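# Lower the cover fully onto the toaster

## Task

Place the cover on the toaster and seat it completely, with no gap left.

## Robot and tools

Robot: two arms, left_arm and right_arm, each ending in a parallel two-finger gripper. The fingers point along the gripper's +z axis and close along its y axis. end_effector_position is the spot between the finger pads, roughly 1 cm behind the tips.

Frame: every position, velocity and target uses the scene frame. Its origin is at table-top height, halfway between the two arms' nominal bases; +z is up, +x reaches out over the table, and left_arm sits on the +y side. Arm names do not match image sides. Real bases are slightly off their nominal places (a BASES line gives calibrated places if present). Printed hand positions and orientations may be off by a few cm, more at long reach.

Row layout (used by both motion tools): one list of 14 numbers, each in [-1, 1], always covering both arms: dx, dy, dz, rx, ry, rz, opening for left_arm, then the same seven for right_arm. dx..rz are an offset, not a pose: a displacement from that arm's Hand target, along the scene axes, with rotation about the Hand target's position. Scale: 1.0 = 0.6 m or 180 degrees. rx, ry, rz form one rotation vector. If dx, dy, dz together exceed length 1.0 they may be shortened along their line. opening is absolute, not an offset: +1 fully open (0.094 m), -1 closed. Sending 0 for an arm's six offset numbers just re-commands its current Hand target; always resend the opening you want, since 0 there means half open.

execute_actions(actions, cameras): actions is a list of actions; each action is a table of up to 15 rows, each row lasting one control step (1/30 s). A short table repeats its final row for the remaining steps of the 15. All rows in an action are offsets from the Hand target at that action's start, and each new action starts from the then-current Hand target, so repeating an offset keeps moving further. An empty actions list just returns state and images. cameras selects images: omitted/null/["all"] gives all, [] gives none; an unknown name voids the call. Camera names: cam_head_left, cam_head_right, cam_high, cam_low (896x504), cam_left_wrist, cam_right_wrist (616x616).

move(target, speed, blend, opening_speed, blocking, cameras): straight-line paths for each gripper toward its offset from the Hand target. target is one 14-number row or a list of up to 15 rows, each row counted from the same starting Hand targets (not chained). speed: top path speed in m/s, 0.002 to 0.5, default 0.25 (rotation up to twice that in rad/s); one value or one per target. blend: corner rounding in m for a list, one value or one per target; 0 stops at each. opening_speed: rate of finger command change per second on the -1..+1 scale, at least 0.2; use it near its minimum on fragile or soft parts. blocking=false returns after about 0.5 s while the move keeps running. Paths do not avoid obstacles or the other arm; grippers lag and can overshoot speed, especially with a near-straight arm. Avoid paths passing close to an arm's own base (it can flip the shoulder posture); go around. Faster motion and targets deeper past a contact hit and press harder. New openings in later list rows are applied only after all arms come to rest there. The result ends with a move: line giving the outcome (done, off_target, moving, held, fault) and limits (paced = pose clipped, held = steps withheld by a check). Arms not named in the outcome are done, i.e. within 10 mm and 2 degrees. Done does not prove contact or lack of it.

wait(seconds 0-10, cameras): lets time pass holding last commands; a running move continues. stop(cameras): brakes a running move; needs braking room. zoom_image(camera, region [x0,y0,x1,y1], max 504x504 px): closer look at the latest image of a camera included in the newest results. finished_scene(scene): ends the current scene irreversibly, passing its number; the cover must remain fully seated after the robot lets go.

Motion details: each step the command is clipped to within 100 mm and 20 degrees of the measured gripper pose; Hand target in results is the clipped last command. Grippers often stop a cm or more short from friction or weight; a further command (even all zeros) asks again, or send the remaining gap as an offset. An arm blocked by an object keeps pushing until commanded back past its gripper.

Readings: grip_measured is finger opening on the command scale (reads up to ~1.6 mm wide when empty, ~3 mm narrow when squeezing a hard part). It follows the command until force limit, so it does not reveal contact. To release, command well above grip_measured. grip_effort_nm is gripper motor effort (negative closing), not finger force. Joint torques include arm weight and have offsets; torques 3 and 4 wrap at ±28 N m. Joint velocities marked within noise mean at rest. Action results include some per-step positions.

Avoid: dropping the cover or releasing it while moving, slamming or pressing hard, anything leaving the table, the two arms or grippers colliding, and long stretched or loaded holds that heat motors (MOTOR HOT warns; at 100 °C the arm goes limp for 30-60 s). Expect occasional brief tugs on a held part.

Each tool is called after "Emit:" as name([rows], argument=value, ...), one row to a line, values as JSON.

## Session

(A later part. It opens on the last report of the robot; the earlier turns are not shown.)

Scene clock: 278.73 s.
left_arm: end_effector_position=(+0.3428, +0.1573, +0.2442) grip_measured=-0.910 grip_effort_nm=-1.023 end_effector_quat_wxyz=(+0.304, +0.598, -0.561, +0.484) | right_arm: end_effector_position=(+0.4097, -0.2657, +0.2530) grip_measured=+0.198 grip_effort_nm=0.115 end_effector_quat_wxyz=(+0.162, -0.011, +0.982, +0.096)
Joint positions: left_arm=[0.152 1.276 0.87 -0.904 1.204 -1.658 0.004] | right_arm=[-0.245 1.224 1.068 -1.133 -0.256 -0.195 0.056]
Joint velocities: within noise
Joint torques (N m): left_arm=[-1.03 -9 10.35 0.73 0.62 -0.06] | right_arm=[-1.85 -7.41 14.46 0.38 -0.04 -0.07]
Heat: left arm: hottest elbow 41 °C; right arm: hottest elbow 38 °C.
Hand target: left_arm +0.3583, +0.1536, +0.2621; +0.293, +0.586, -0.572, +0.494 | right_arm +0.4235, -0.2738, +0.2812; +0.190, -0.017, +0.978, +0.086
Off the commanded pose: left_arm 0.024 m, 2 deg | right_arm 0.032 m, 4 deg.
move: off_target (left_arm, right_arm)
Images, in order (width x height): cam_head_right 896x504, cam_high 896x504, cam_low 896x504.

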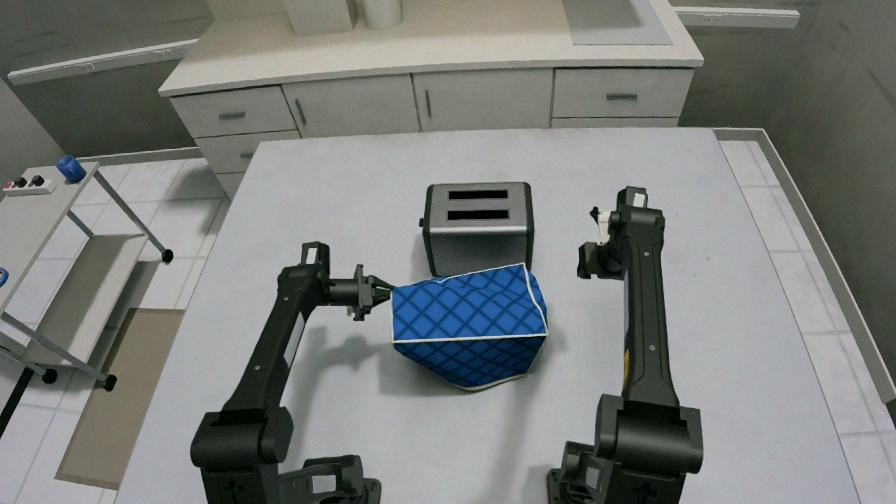

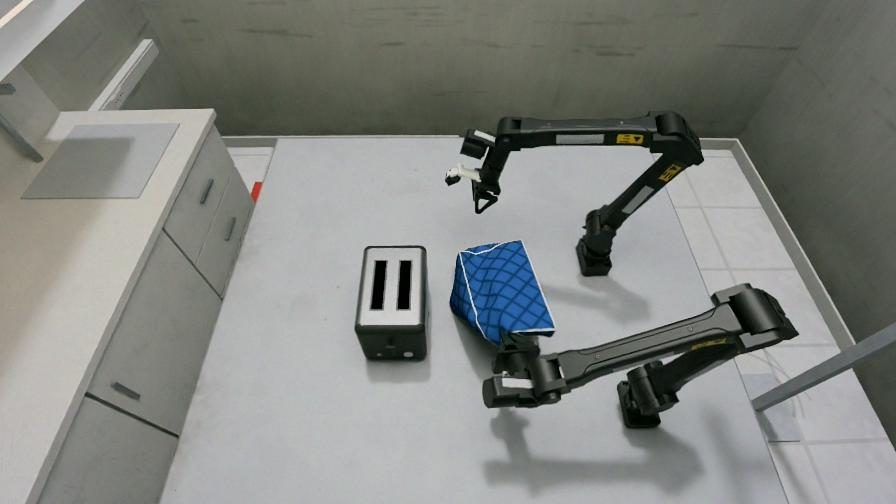

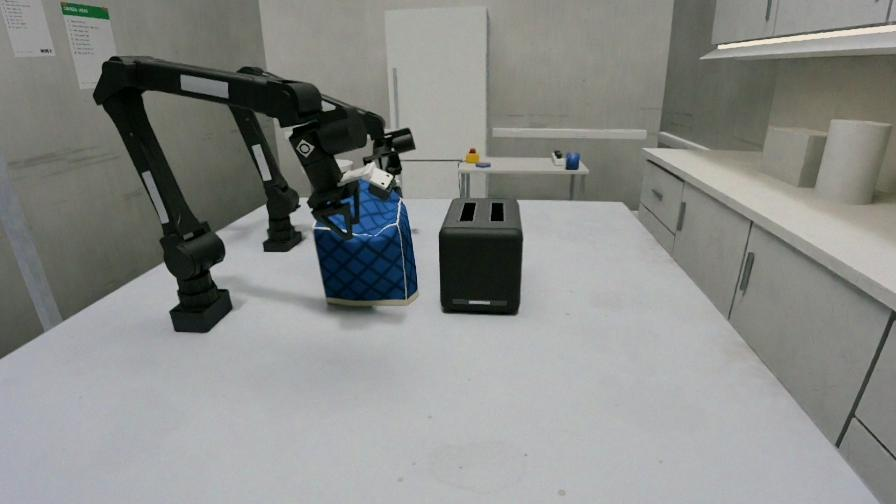

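Emit:
move(target=[0.0,0.0,-0.09,-0.04,0.0,0,-0.95,0,0,0,0,0,0,0.2], speed=0.08, cameras=["cam_head_right","cam_low","cam_high"])

Emit:
zoom_image(camera="cam_low", region=[280, 100, 460, 330])

Emit:
zoom_image(camera="cam_high", region=[400, 210, 620, 400])

Scene clock: 285.87 s.
left_arm: end_effector_position=(+0.3549, +0.1532, +0.2068) grip_measured=-0.910 grip_effort_nm=-1.023 end_effector_quat_wxyz=(+0.328, +0.568, -0.542, +0.525) | right_arm: end_effector_position=(+0.4097, -0.2657, +0.2530) grip_measured=+0.198 grip_effort_nm=0.110 end_effector_quat_wxyz=(+0.162, -0.011, +0.982, +0.096)
Joint positions: left_arm=[0.152 1.374 0.783 -0.608 1.318 -1.751 0.004] | right_arm=[-0.245 1.224 1.068 -1.133 -0.256 -0.195 0.056]
Joint velocities: within noise
Joint torques (N m): left_arm=[-0.32 -9.82 6.71 0.88 0.9 -0.02] | right_arm=[-1.9 -7.41 14.45 0.35 -0.03 -0.06]
Heat: left arm: hottest elbow 41 °C; right arm: hottest elbow 38 °C.
Hand target: left_arm +0.3582, +0.1536, +0.2079; +0.330, +0.566, -0.539, +0.529 | right_arm +0.4235, -0.2738, +0.2812; +0.190, -0.017, +0.978, +0.086
Off the commanded pose: left_arm 0.004 m, 1 deg | right_arm 0.032 m, 4 deg.
move: off_target (right_arm)
Images, in order (width x height): cam_head_right 896x504, cam_high 896x504, cam_low 896x504.

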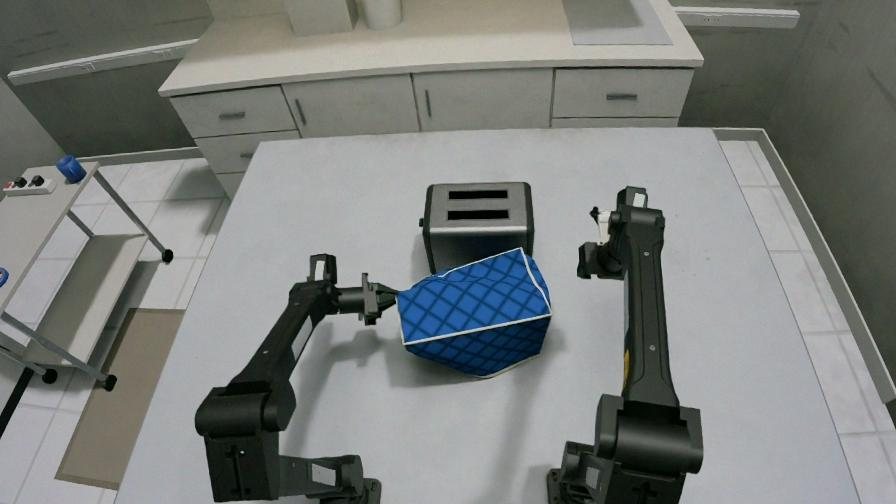

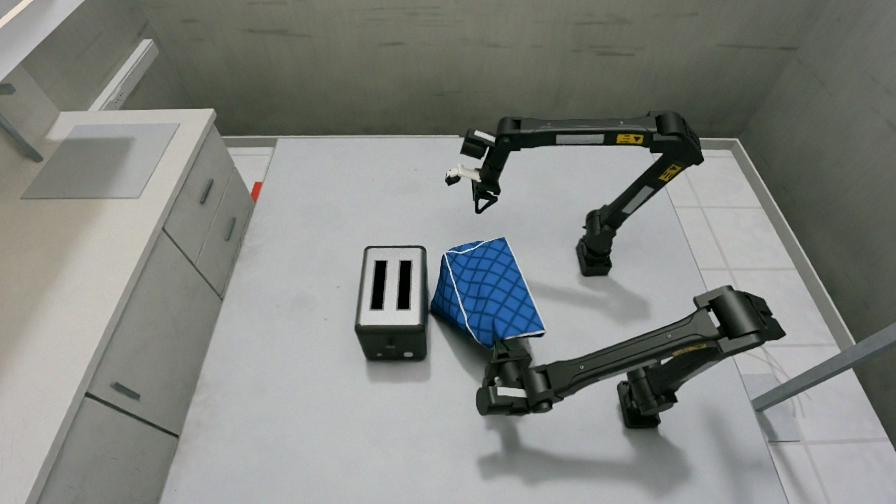

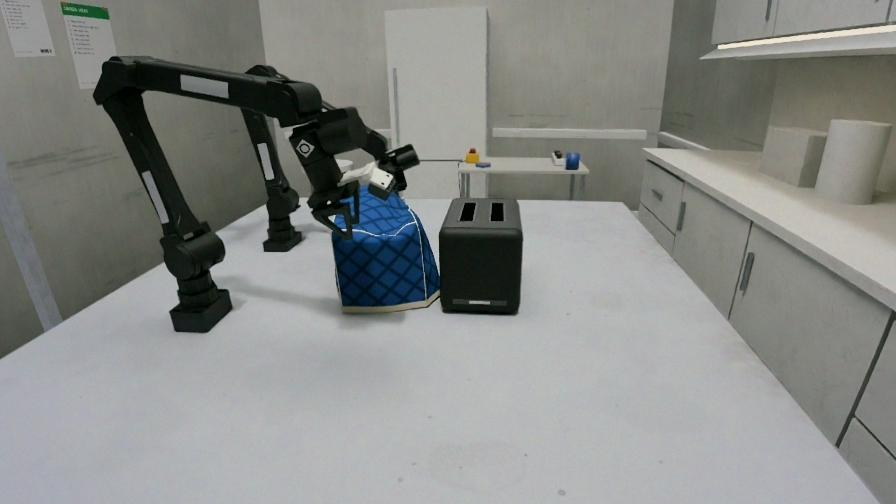

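Scaled by 2.191.

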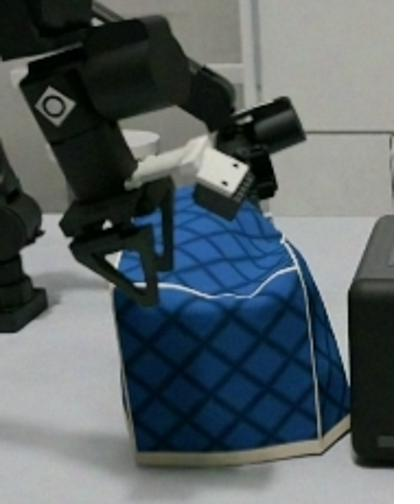

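Scaled by 2.291.

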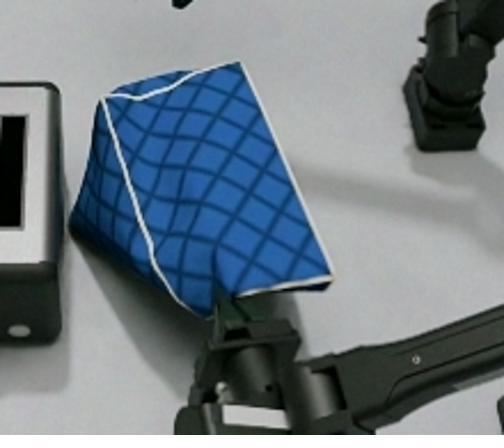

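Emit:
move([
  [-0.02,0.02,0.06,0.03,0.02,-0.12,-0.95,0,0,0.1,0,0,0,0.2],
  [-0.03,0.02,-0.02,0.02,0.02,-0.12,-0.95,0,0,0.1,0,0,0,0.2],
], speed=0.08, cameras=["cam_head_right","cam_low","cam_high"])

Emit:
zoom_image(camera="cam_low", region=[280, 100, 460, 330])

Emit:
zoom_image(camera="cam_high", region=[400, 210, 620, 400])

Scene clock: 293.97 s.
left_arm: end_effector_position=(+0.3384, +0.1602, +0.1976) grip_measured=-0.910 grip_effort_nm=-1.028 end_effector_quat_wxyz=(-0.400, -0.488, +0.650, -0.423) | right_arm: end_effector_position=(+0.4137, -0.2665, +0.3114) grip_measured=+0.198 grip_effort_nm=0.110 end_effector_quat_wxyz=(+0.161, -0.011, +0.982, +0.096)
Joint positions: left_arm=[0.152 1.665 1.102 -1.674 1.151 -0.691 0.004] | right_arm=[-0.245 1.224 1.222 -1.29 -0.256 -0.195 0.056]
Joint velocities: within noise
Joint torques (N m): left_arm=[0.79 -12.57 5.61 -1.31 0.56 0.19] | right_arm=[-1.79 -7.71 14.65 0.38 -0.04 -0.07]
Heat: left arm: hottest elbow 41 °C; right arm: hottest elbow 39 °C.
Hand target: left_arm +0.3403, +0.1656, +0.1959; -0.422, -0.482, +0.642, -0.423 | right_arm +0.4236, -0.2738, +0.3413; +0.190, -0.017, +0.978, +0.086
Off the commanded pose: left_arm 0.006 m, 3 deg | right_arm 0.032 m, 4 deg.
joint sent to its limit (left arm) — joint 4 (wrist pitch), lower limit. The joint targets still meet the commanded pose.
move: off_target (left_arm, right_arm)
Images, in order (width x height): cam_head_right 896x504, cam_high 896x504, cam_low 896x504.

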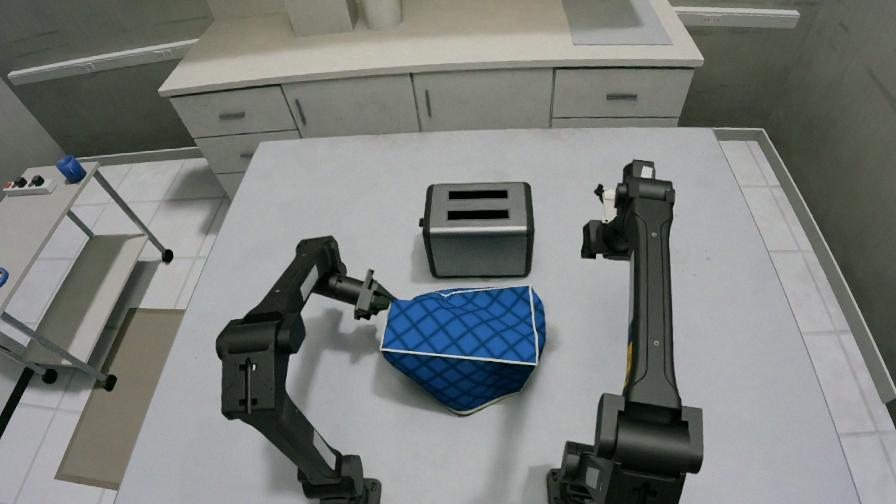

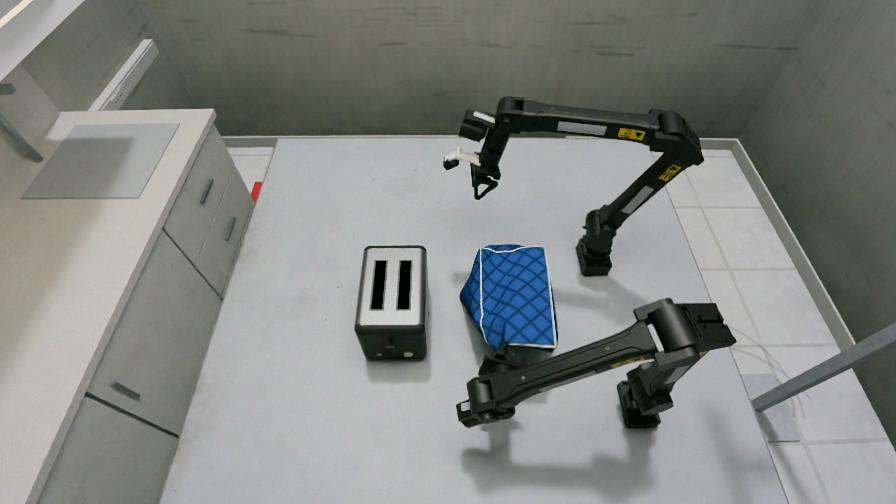

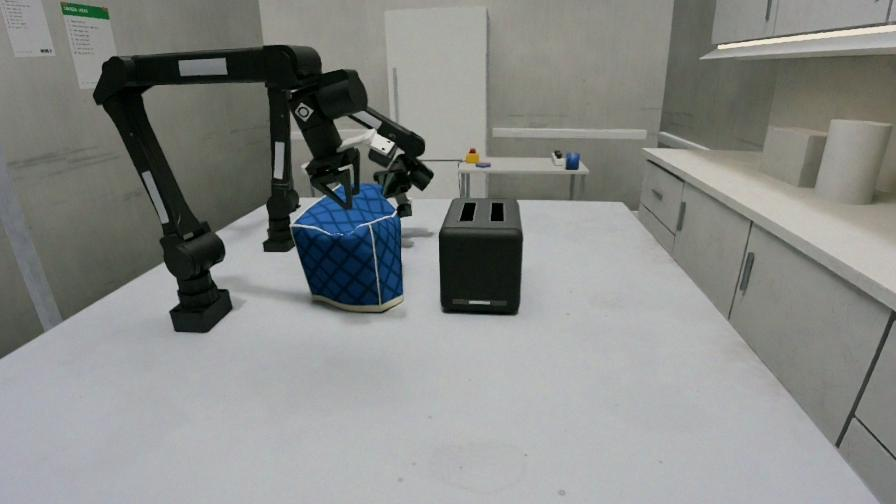

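Scaled by 2.191.

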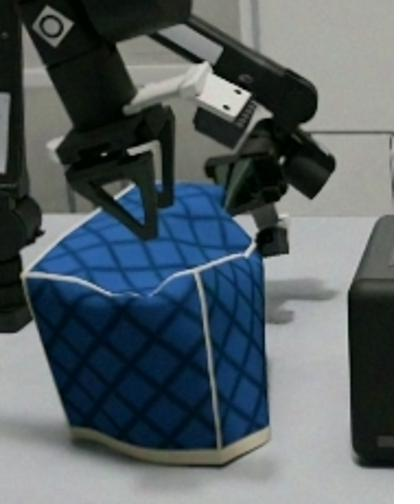

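Scaled by 2.291.

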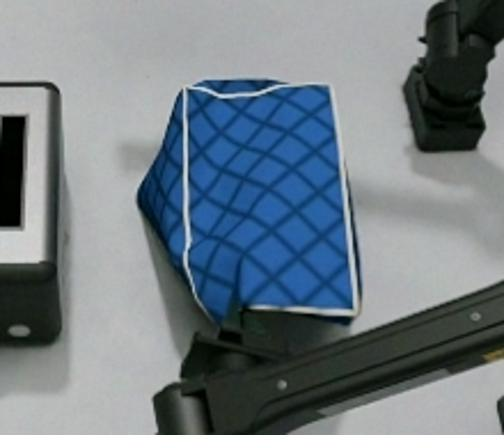

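Emit:
move([
  [0,0,0,0,0,0,0.3,0,0,0,0,0,0,0.2],
  [0.03,0.15,0.0,0,0,0,0.3,0,0,0,0,0,0,0.2],
], speed=0.1, opening_speed=0.6, cameras=["cam_head_right","cam_low","cam_high"])

Emit:
zoom_image(camera="cam_low", region=[280, 100, 460, 330])

Emit:
zoom_image(camera="cam_high", region=[400, 210, 620, 400])

Scene clock: 305.20 s.
left_arm: end_effector_position=(+0.3473, +0.2466, +0.1917) grip_measured=+0.298 grip_effort_nm=0.115 end_effector_quat_wxyz=(-0.343, -0.543, +0.639, -0.424) | right_arm: end_effector_position=(+0.4137, -0.2665, +0.3116) grip_measured=+0.198 grip_effort_nm=0.105 end_effector_quat_wxyz=(+0.161, -0.011, +0.982, +0.096)
Joint positions: left_arm=[0.355 1.665 1.132 -1.676 1.043 -0.675 0.061] | right_arm=[-0.245 1.224 1.222 -1.29 -0.256 -0.195 0.056]
Joint velocities: within noise
Joint torques (N m): left_arm=[0.73 -12.4 8.28 -1.28 0.33 0.19] | right_arm=[-1.9 -7.71 14.61 0.36 -0.04 -0.06]
Heat: left arm: hottest elbow 40 °C; right arm: hottest elbow 41 °C.
Hand target: left_arm +0.3583, +0.2556, +0.1960; -0.422, -0.482, +0.642, -0.423 | right_arm +0.4236, -0.2738, +0.3413; +0.190, -0.017, +0.978, +0.086
Off the commanded pose: left_arm 0.015 m, 11 deg | right_arm 0.032 m, 4 deg.
joint sent to its limit (left arm) — joint 4 (wrist pitch), lower limit. The joint targets are off in orientation, not in position.
move: off_target (left_arm, right_arm)
Images, in order (width x height): cam_head_right 896x504, cam_high 896x504, cam_low 896x504.

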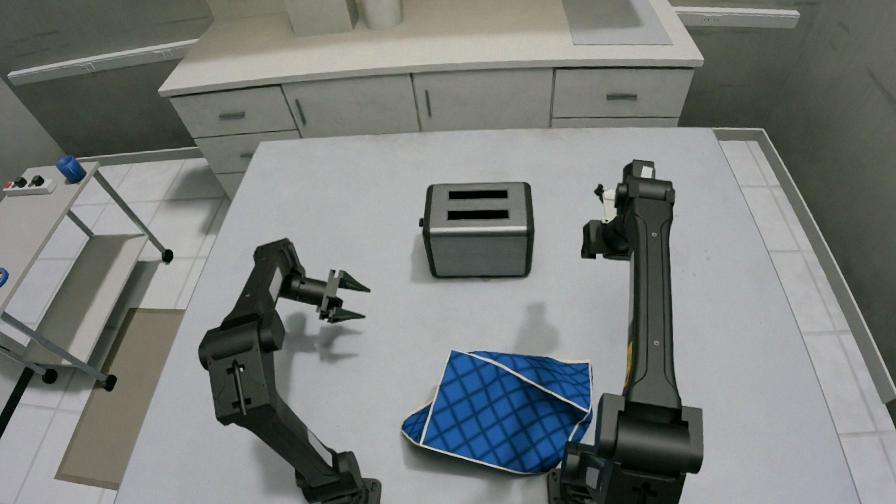

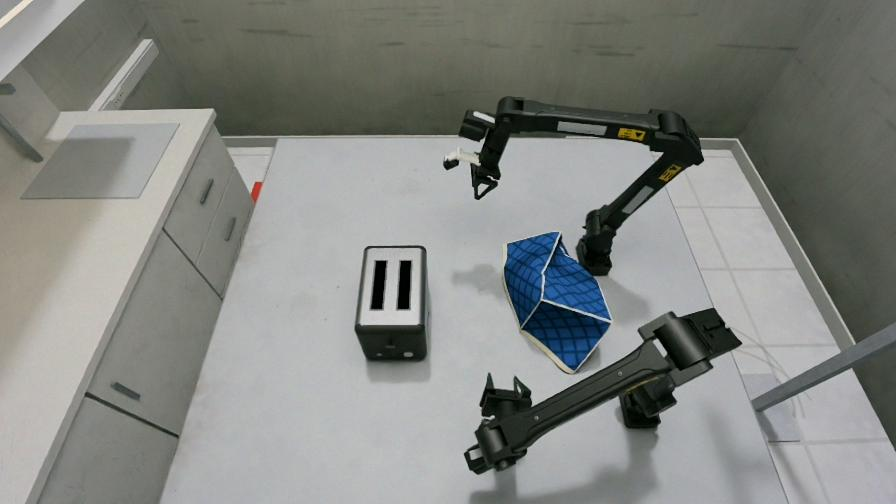

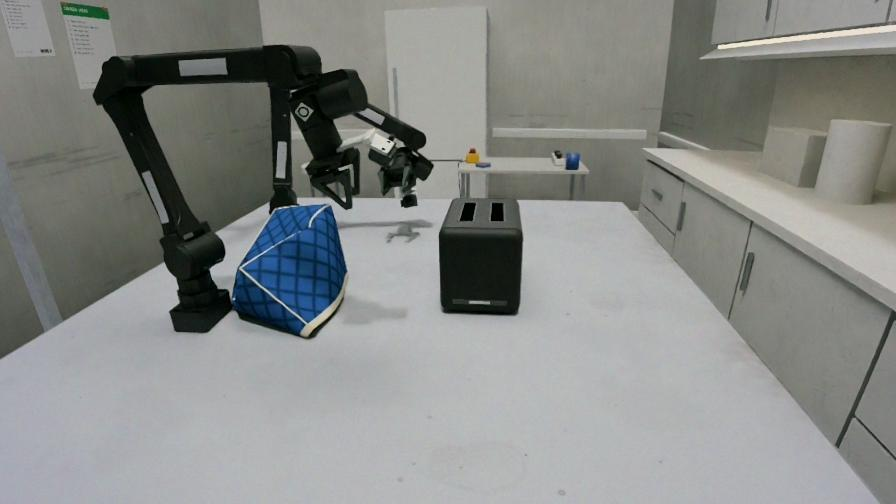

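Scaled by 2.191.

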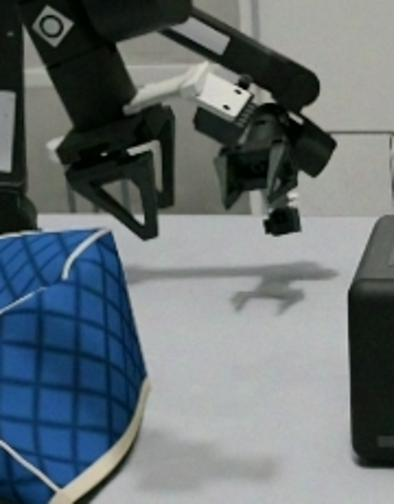

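Scaled by 2.291.

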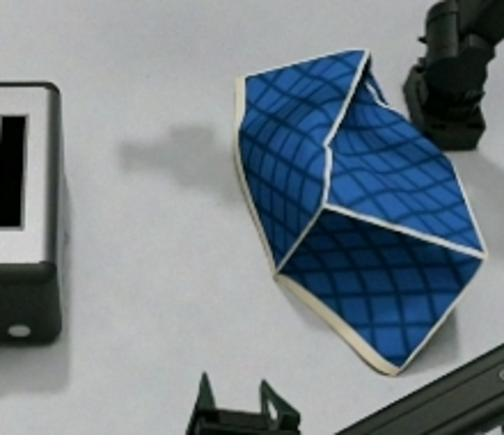

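Emit:
move(target=[0,0.08,0.1,0.1,0,0,0.2,-0.17,0.42,-0.1,0,0,0,-1], speed=0.2)

Emit:
zoom_image(camera="cam_low", region=[190, 100, 430, 350])

Emit:
zoom_image(camera="cam_high", region=[420, 180, 660, 400])

Scene clock: 325.03 s.
left_arm: end_effector_position=(+0.3513, +0.2934, +0.2344) grip_measured=+0.202 grip_effort_nm=-0.110 end_effector_quat_wxyz=(-0.261, -0.589, +0.689, -0.332) | right_arm: end_effector_position=(+0.3217, -0.0260, +0.2888) grip_measured=-0.996 grip_effort_nm=-0.203 end_effector_quat_wxyz=(+0.194, -0.019, +0.977, +0.088)
Joint positions: left_arm=[0.4 1.554 1.261 -1.677 0.797 -0.839 0.056] | right_arm=[0.559 1.038 1.006 -1.114 0.063 0.543 0]
Joint velocities: within noise
Joint torques (N m): left_arm=[1.03 -15.44 9.35 -1.03 0.3 -0.03] | right_arm=[0.03 -3.96 8.92 1.2 0.3 0.28]
Heat: left arm: hottest elbow 38 °C; right arm: hottest elbow 42 °C.
Hand target: left_arm +0.3582, +0.3035, +0.2559; -0.341, -0.542, +0.700, -0.317 | right_arm +0.3216, -0.0219, +0.2812; +0.190, -0.017, +0.978, +0.086
Off the commanded pose: left_arm 0.025 m, 11 deg | right_arm 0.009 m, 1 deg.
joint sent to its limit (left arm) — joint 4 (wrist pitch), lower limit. The joint targets are off in orientation, not in position.
move: off_target (left_arm)

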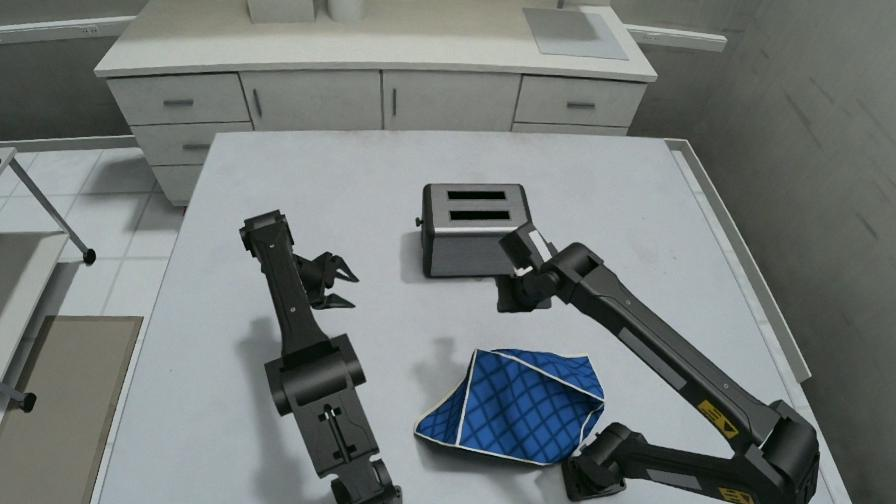

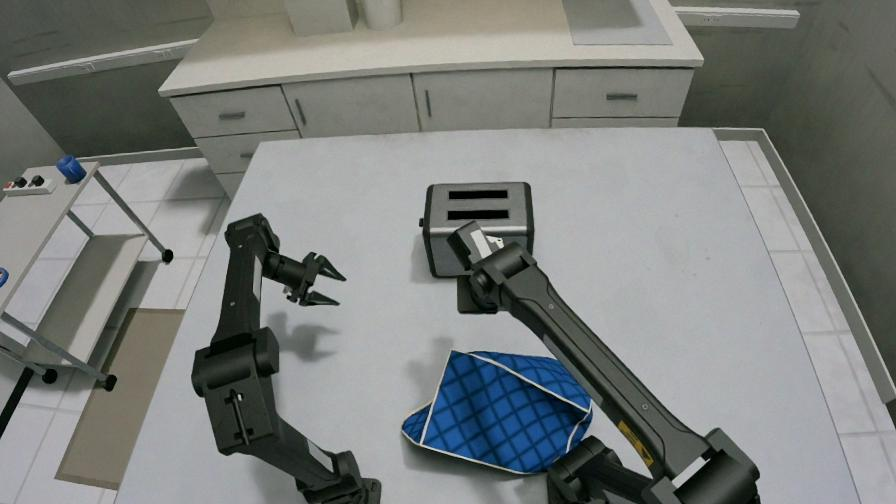

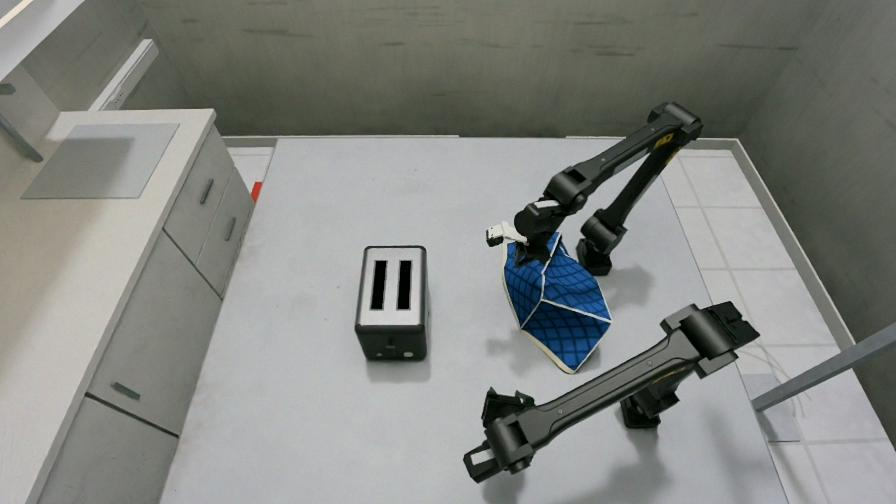

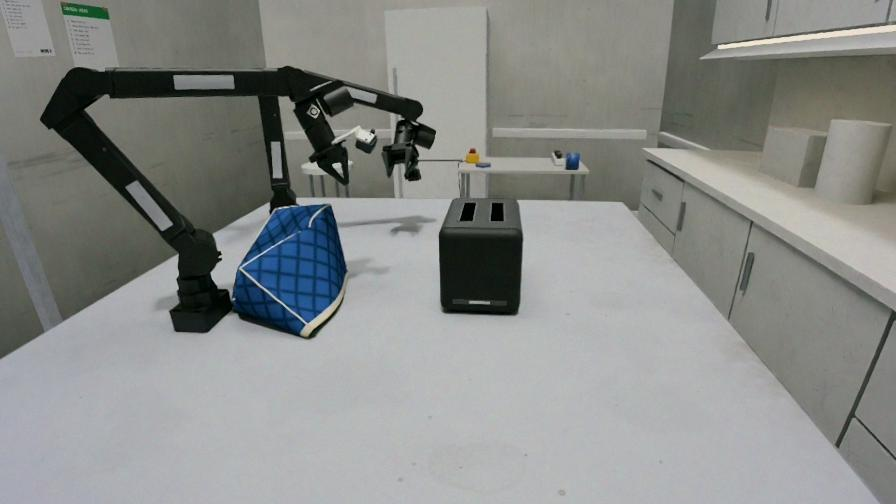

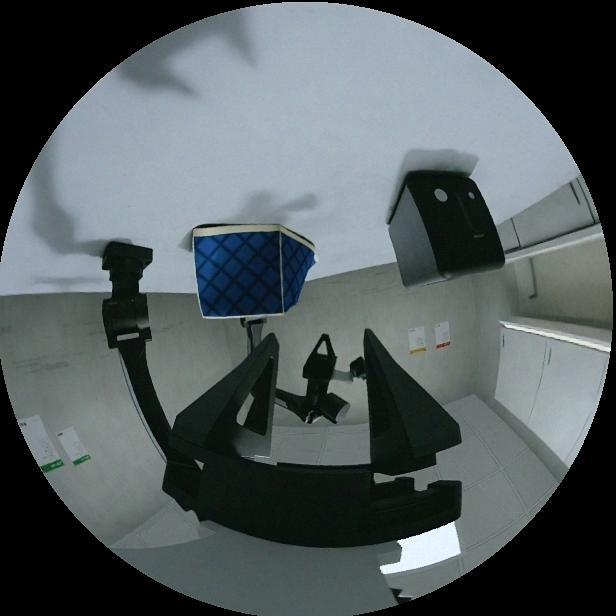

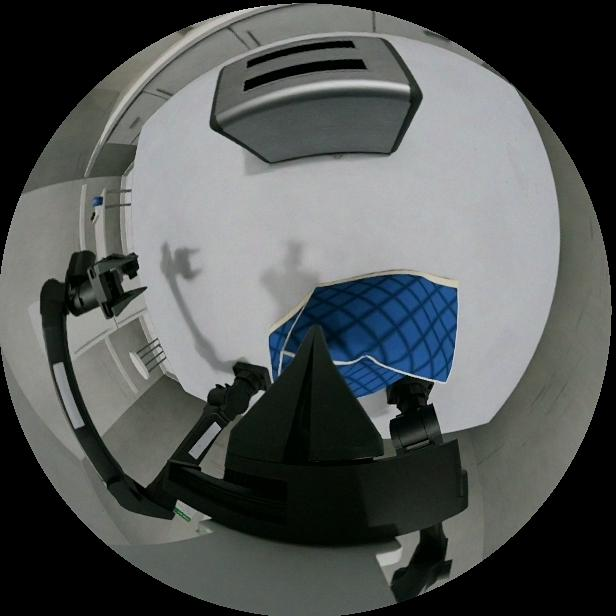

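Scaled by 2.016.

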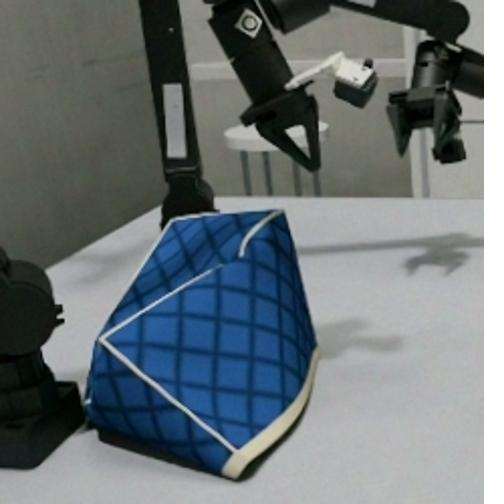

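Scaled by 2.100.

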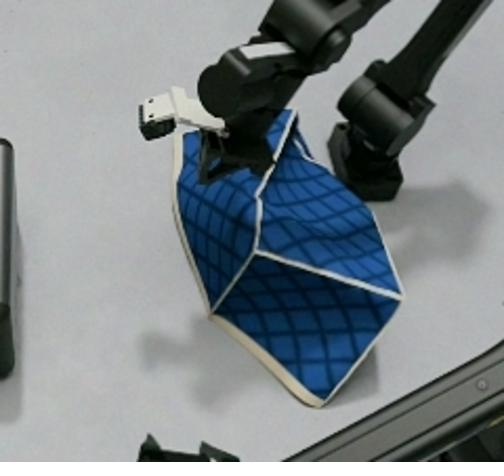

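Emit:
move([
  [0,0.0,0.0,0,0,0,0.2,0.07,0.0,0,0,0,0,-1],
  [0,0.0,0.0,0,0,0,0.2,0.07,0.0,-0.28,0,0,0,-1],
], speed=0.1, cameras=["cam_head_left","cam_right_wrist","cam_high","cam_low"])

Emit:
zoom_image(camera="cam_low", region=[190, 100, 430, 350])

Emit:
zoom_image(camera="cam_high", region=[420, 180, 660, 400])

Scene clock: 336.30 s.
left_arm: end_effector_position=(+0.3513, +0.2934, +0.2344) grip_measured=+0.202 grip_effort_nm=-0.110 end_effector_quat_wxyz=(-0.261, -0.589, +0.689, -0.332) | right_arm: end_effector_position=(+0.3629, -0.0179, +0.1225) grip_measured=-0.996 grip_effort_nm=-0.198 end_effector_quat_wxyz=(+0.196, -0.014, +0.976, +0.090)
Joint positions: left_arm=[0.4 1.554 1.261 -1.677 0.797 -0.839 0.056] | right_arm=[0.511 1.291 0.737 -0.584 0.043 0.51 0]
Joint velocities: within noise
Joint torques (N m): left_arm=[0.97 -15.68 9.32 -1.09 0.28 -0.02] | right_arm=[-1.85 -5.42 7.54 1.21 -0.05 -0.06]
Heat: left arm: hottest elbow 38 °C; right arm: hottest elbow 40 °C.
Hand target: left_arm +0.3583, +0.3035, +0.2559; -0.341, -0.542, +0.700, -0.317 | right_arm +0.3636, -0.0218, +0.1132; +0.190, -0.017, +0.978, +0.086
Off the commanded pose: left_arm 0.025 m, 11 deg | right_arm 0.010 m, 1 deg.
joint sent to its limit (left arm) — joint 4 (wrist pitch), lower limit. The joint targets are off in orientation, not in position.
move: off_target (left_arm)
Images, in order (width x height): cam_head_left 896x504, cam_high 896x504, cam_low 896x504, cam_right_wrist 616x616.

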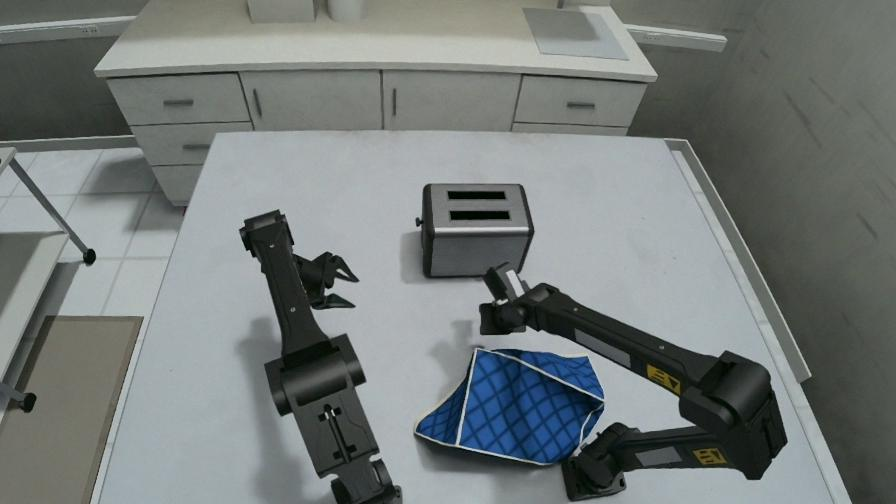

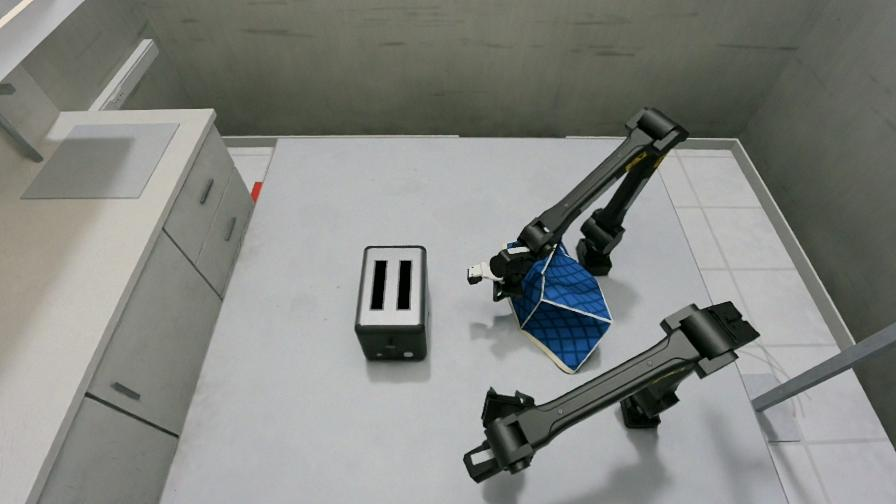

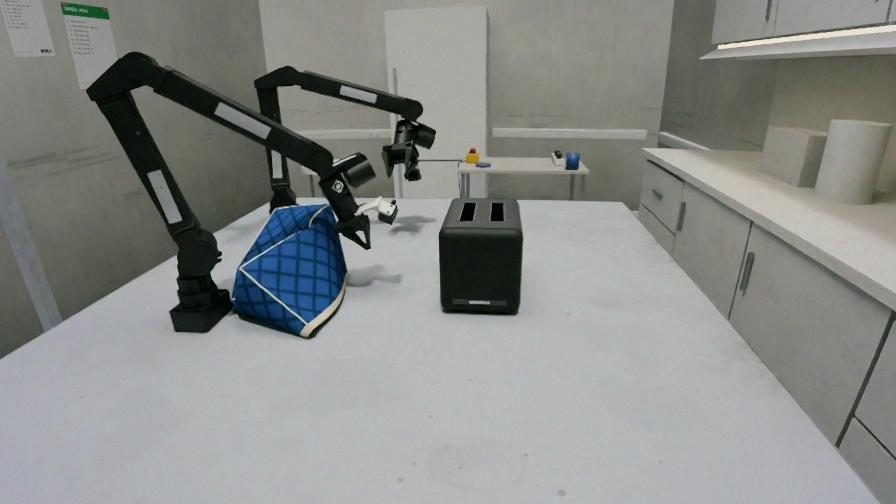

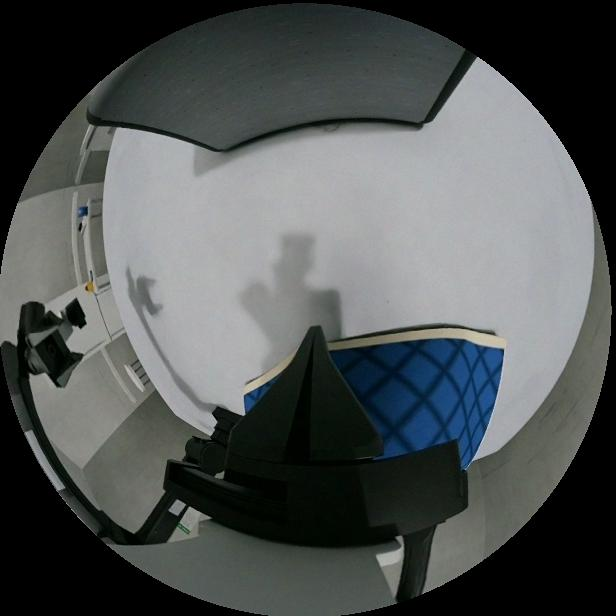

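Scaled by 2.016.

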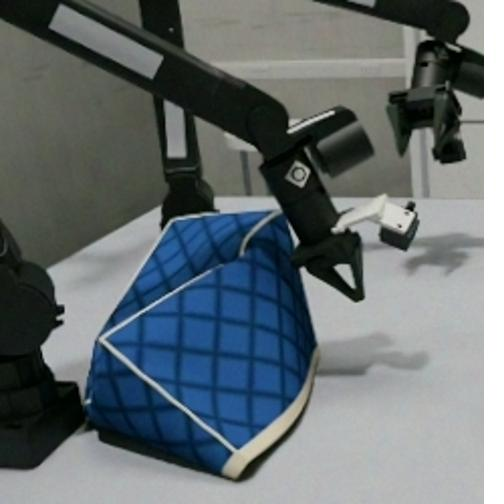

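Scaled by 2.100.

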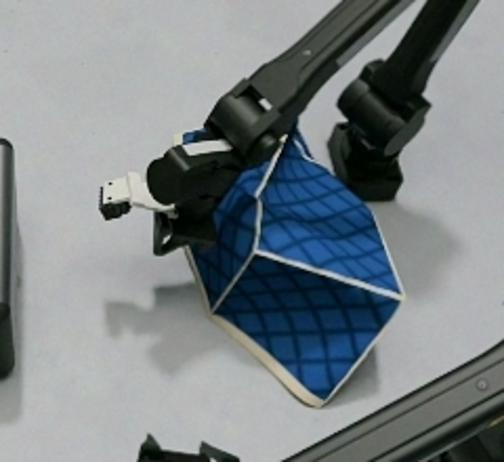

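Emit:
move([
  [0,0,0.2,0.174,-0.451,-0.435,0.2,0,0,0.2,0,0,0,-1],
  [-0.19,-0.3,0.2,0.174,-0.451,-0.435,0.2,0,-0.45,0.25,0,0,0,0.2],
], speed=0.3)

Emit:
zoom_image(camera="cam_high", region=[420, 180, 660, 400])

Emit:
zoom_image(camera="cam_head_left", region=[360, 260, 620, 500])

Scene clock: 364.83 s.
left_arm: end_effector_position=(+0.2447, +0.1279, +0.3702) grip_measured=+0.202 grip_effort_nm=-0.105 end_effector_quat_wxyz=(+0.166, +0.223, +0.952, -0.130) | right_arm: end_effector_position=(+0.3481, -0.2836, +0.2433) grip_measured=+0.197 grip_effort_nm=0.120 end_effector_quat_wxyz=(+0.173, -0.012, +0.981, +0.092)
Joint positions: left_arm=[-0.311 0.957 1.231 -1.486 0.23 0.112 0.056] | right_arm=[-0.345 1.064 0.919 -1.146 -0.281 -0.293 0.056]
Joint velocities: within noise
Joint torques (N m): left_arm=[-0.91 -6.12 7.76 1.09 0.06 -0.02] | right_arm=[-1.79 -3.66 14.49 0.38 -0.34 -0.07]
Heat: left arm: hottest elbow 39 °C; right arm: hottest elbow 37 °C.
Hand target: left_arm +0.2443, +0.1236, +0.3760; +0.178, +0.226, +0.949, -0.131 | right_arm +0.3636, -0.2919, +0.2633; +0.190, -0.016, +0.978, +0.086
Off the commanded pose: left_arm 0.007 m, 2 deg | right_arm 0.027 m, 2 deg.
move: off_target (right_arm); target 2's new opening was sent with right_arm's hand 0.027 m and 2 deg from that target

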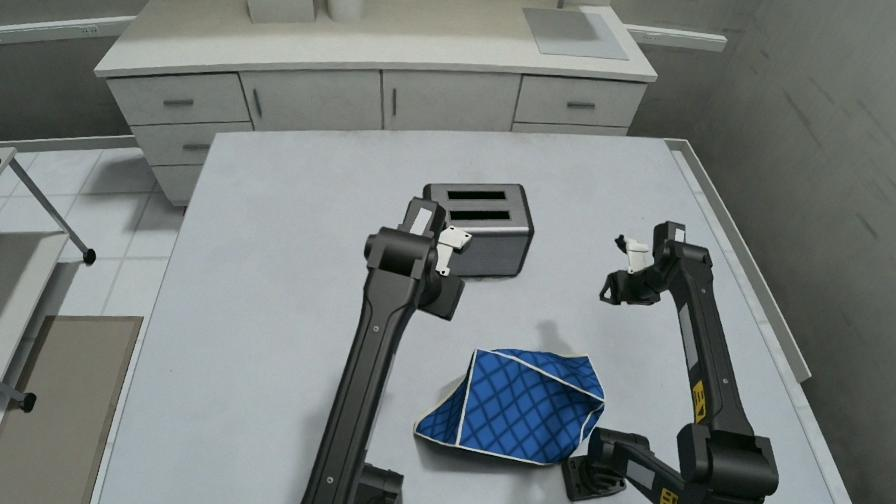

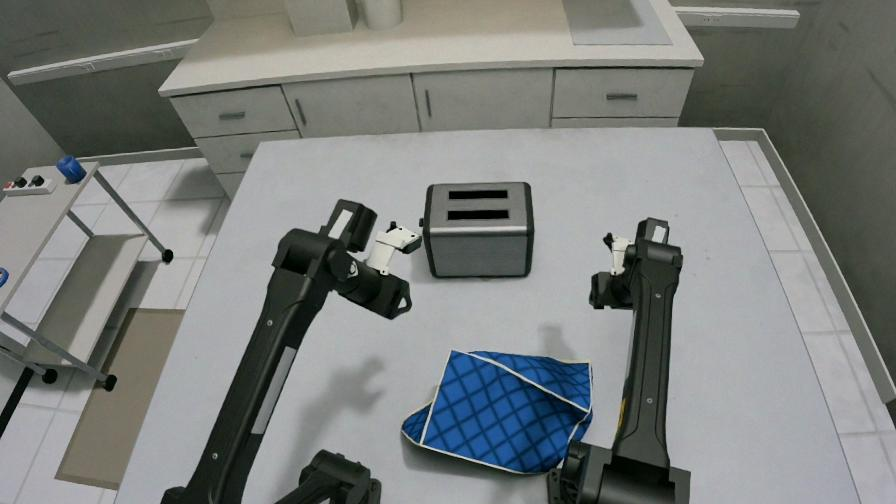

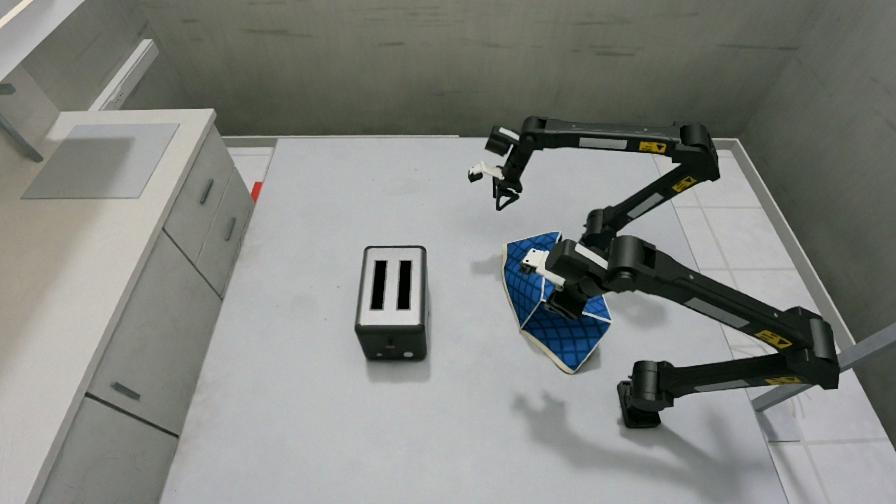

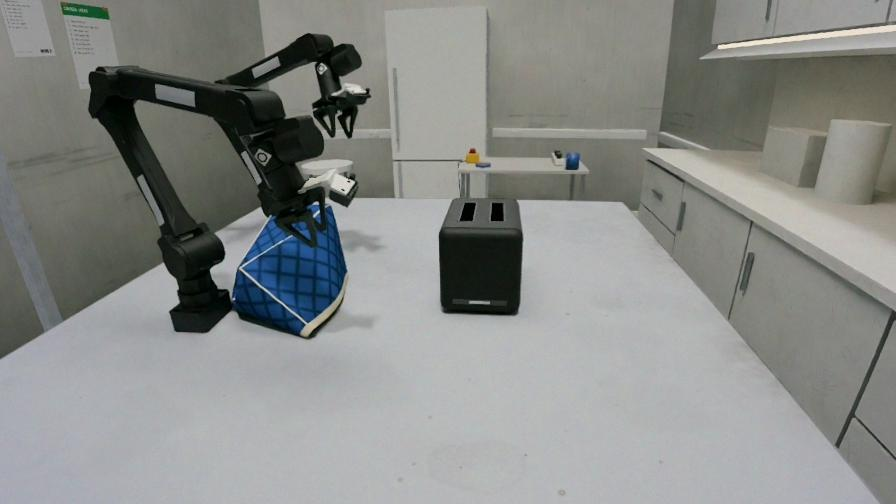

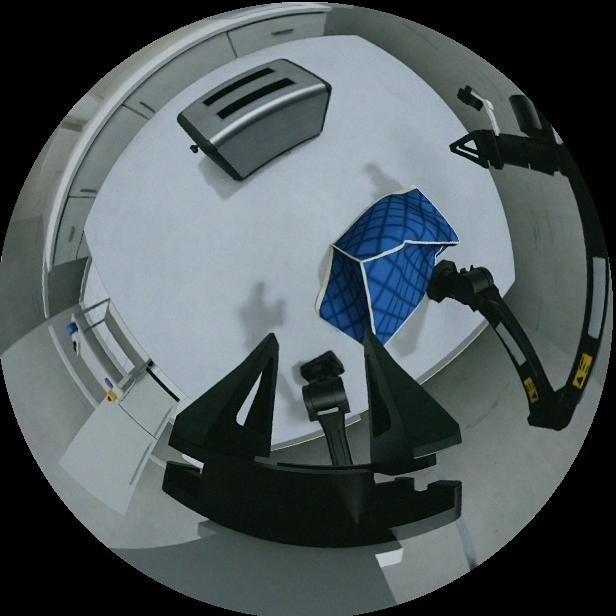

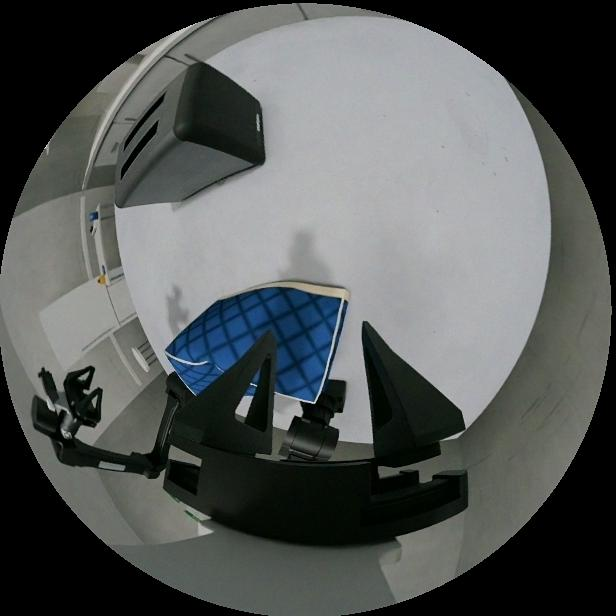

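Scaled by 2.100.

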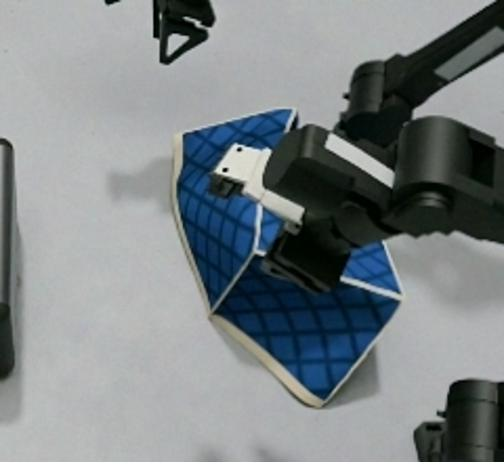

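Scaled by 1.938.

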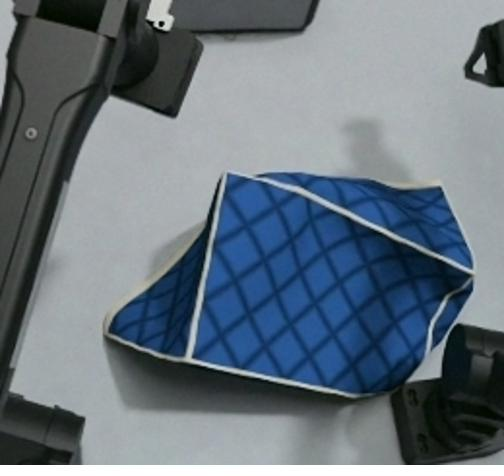

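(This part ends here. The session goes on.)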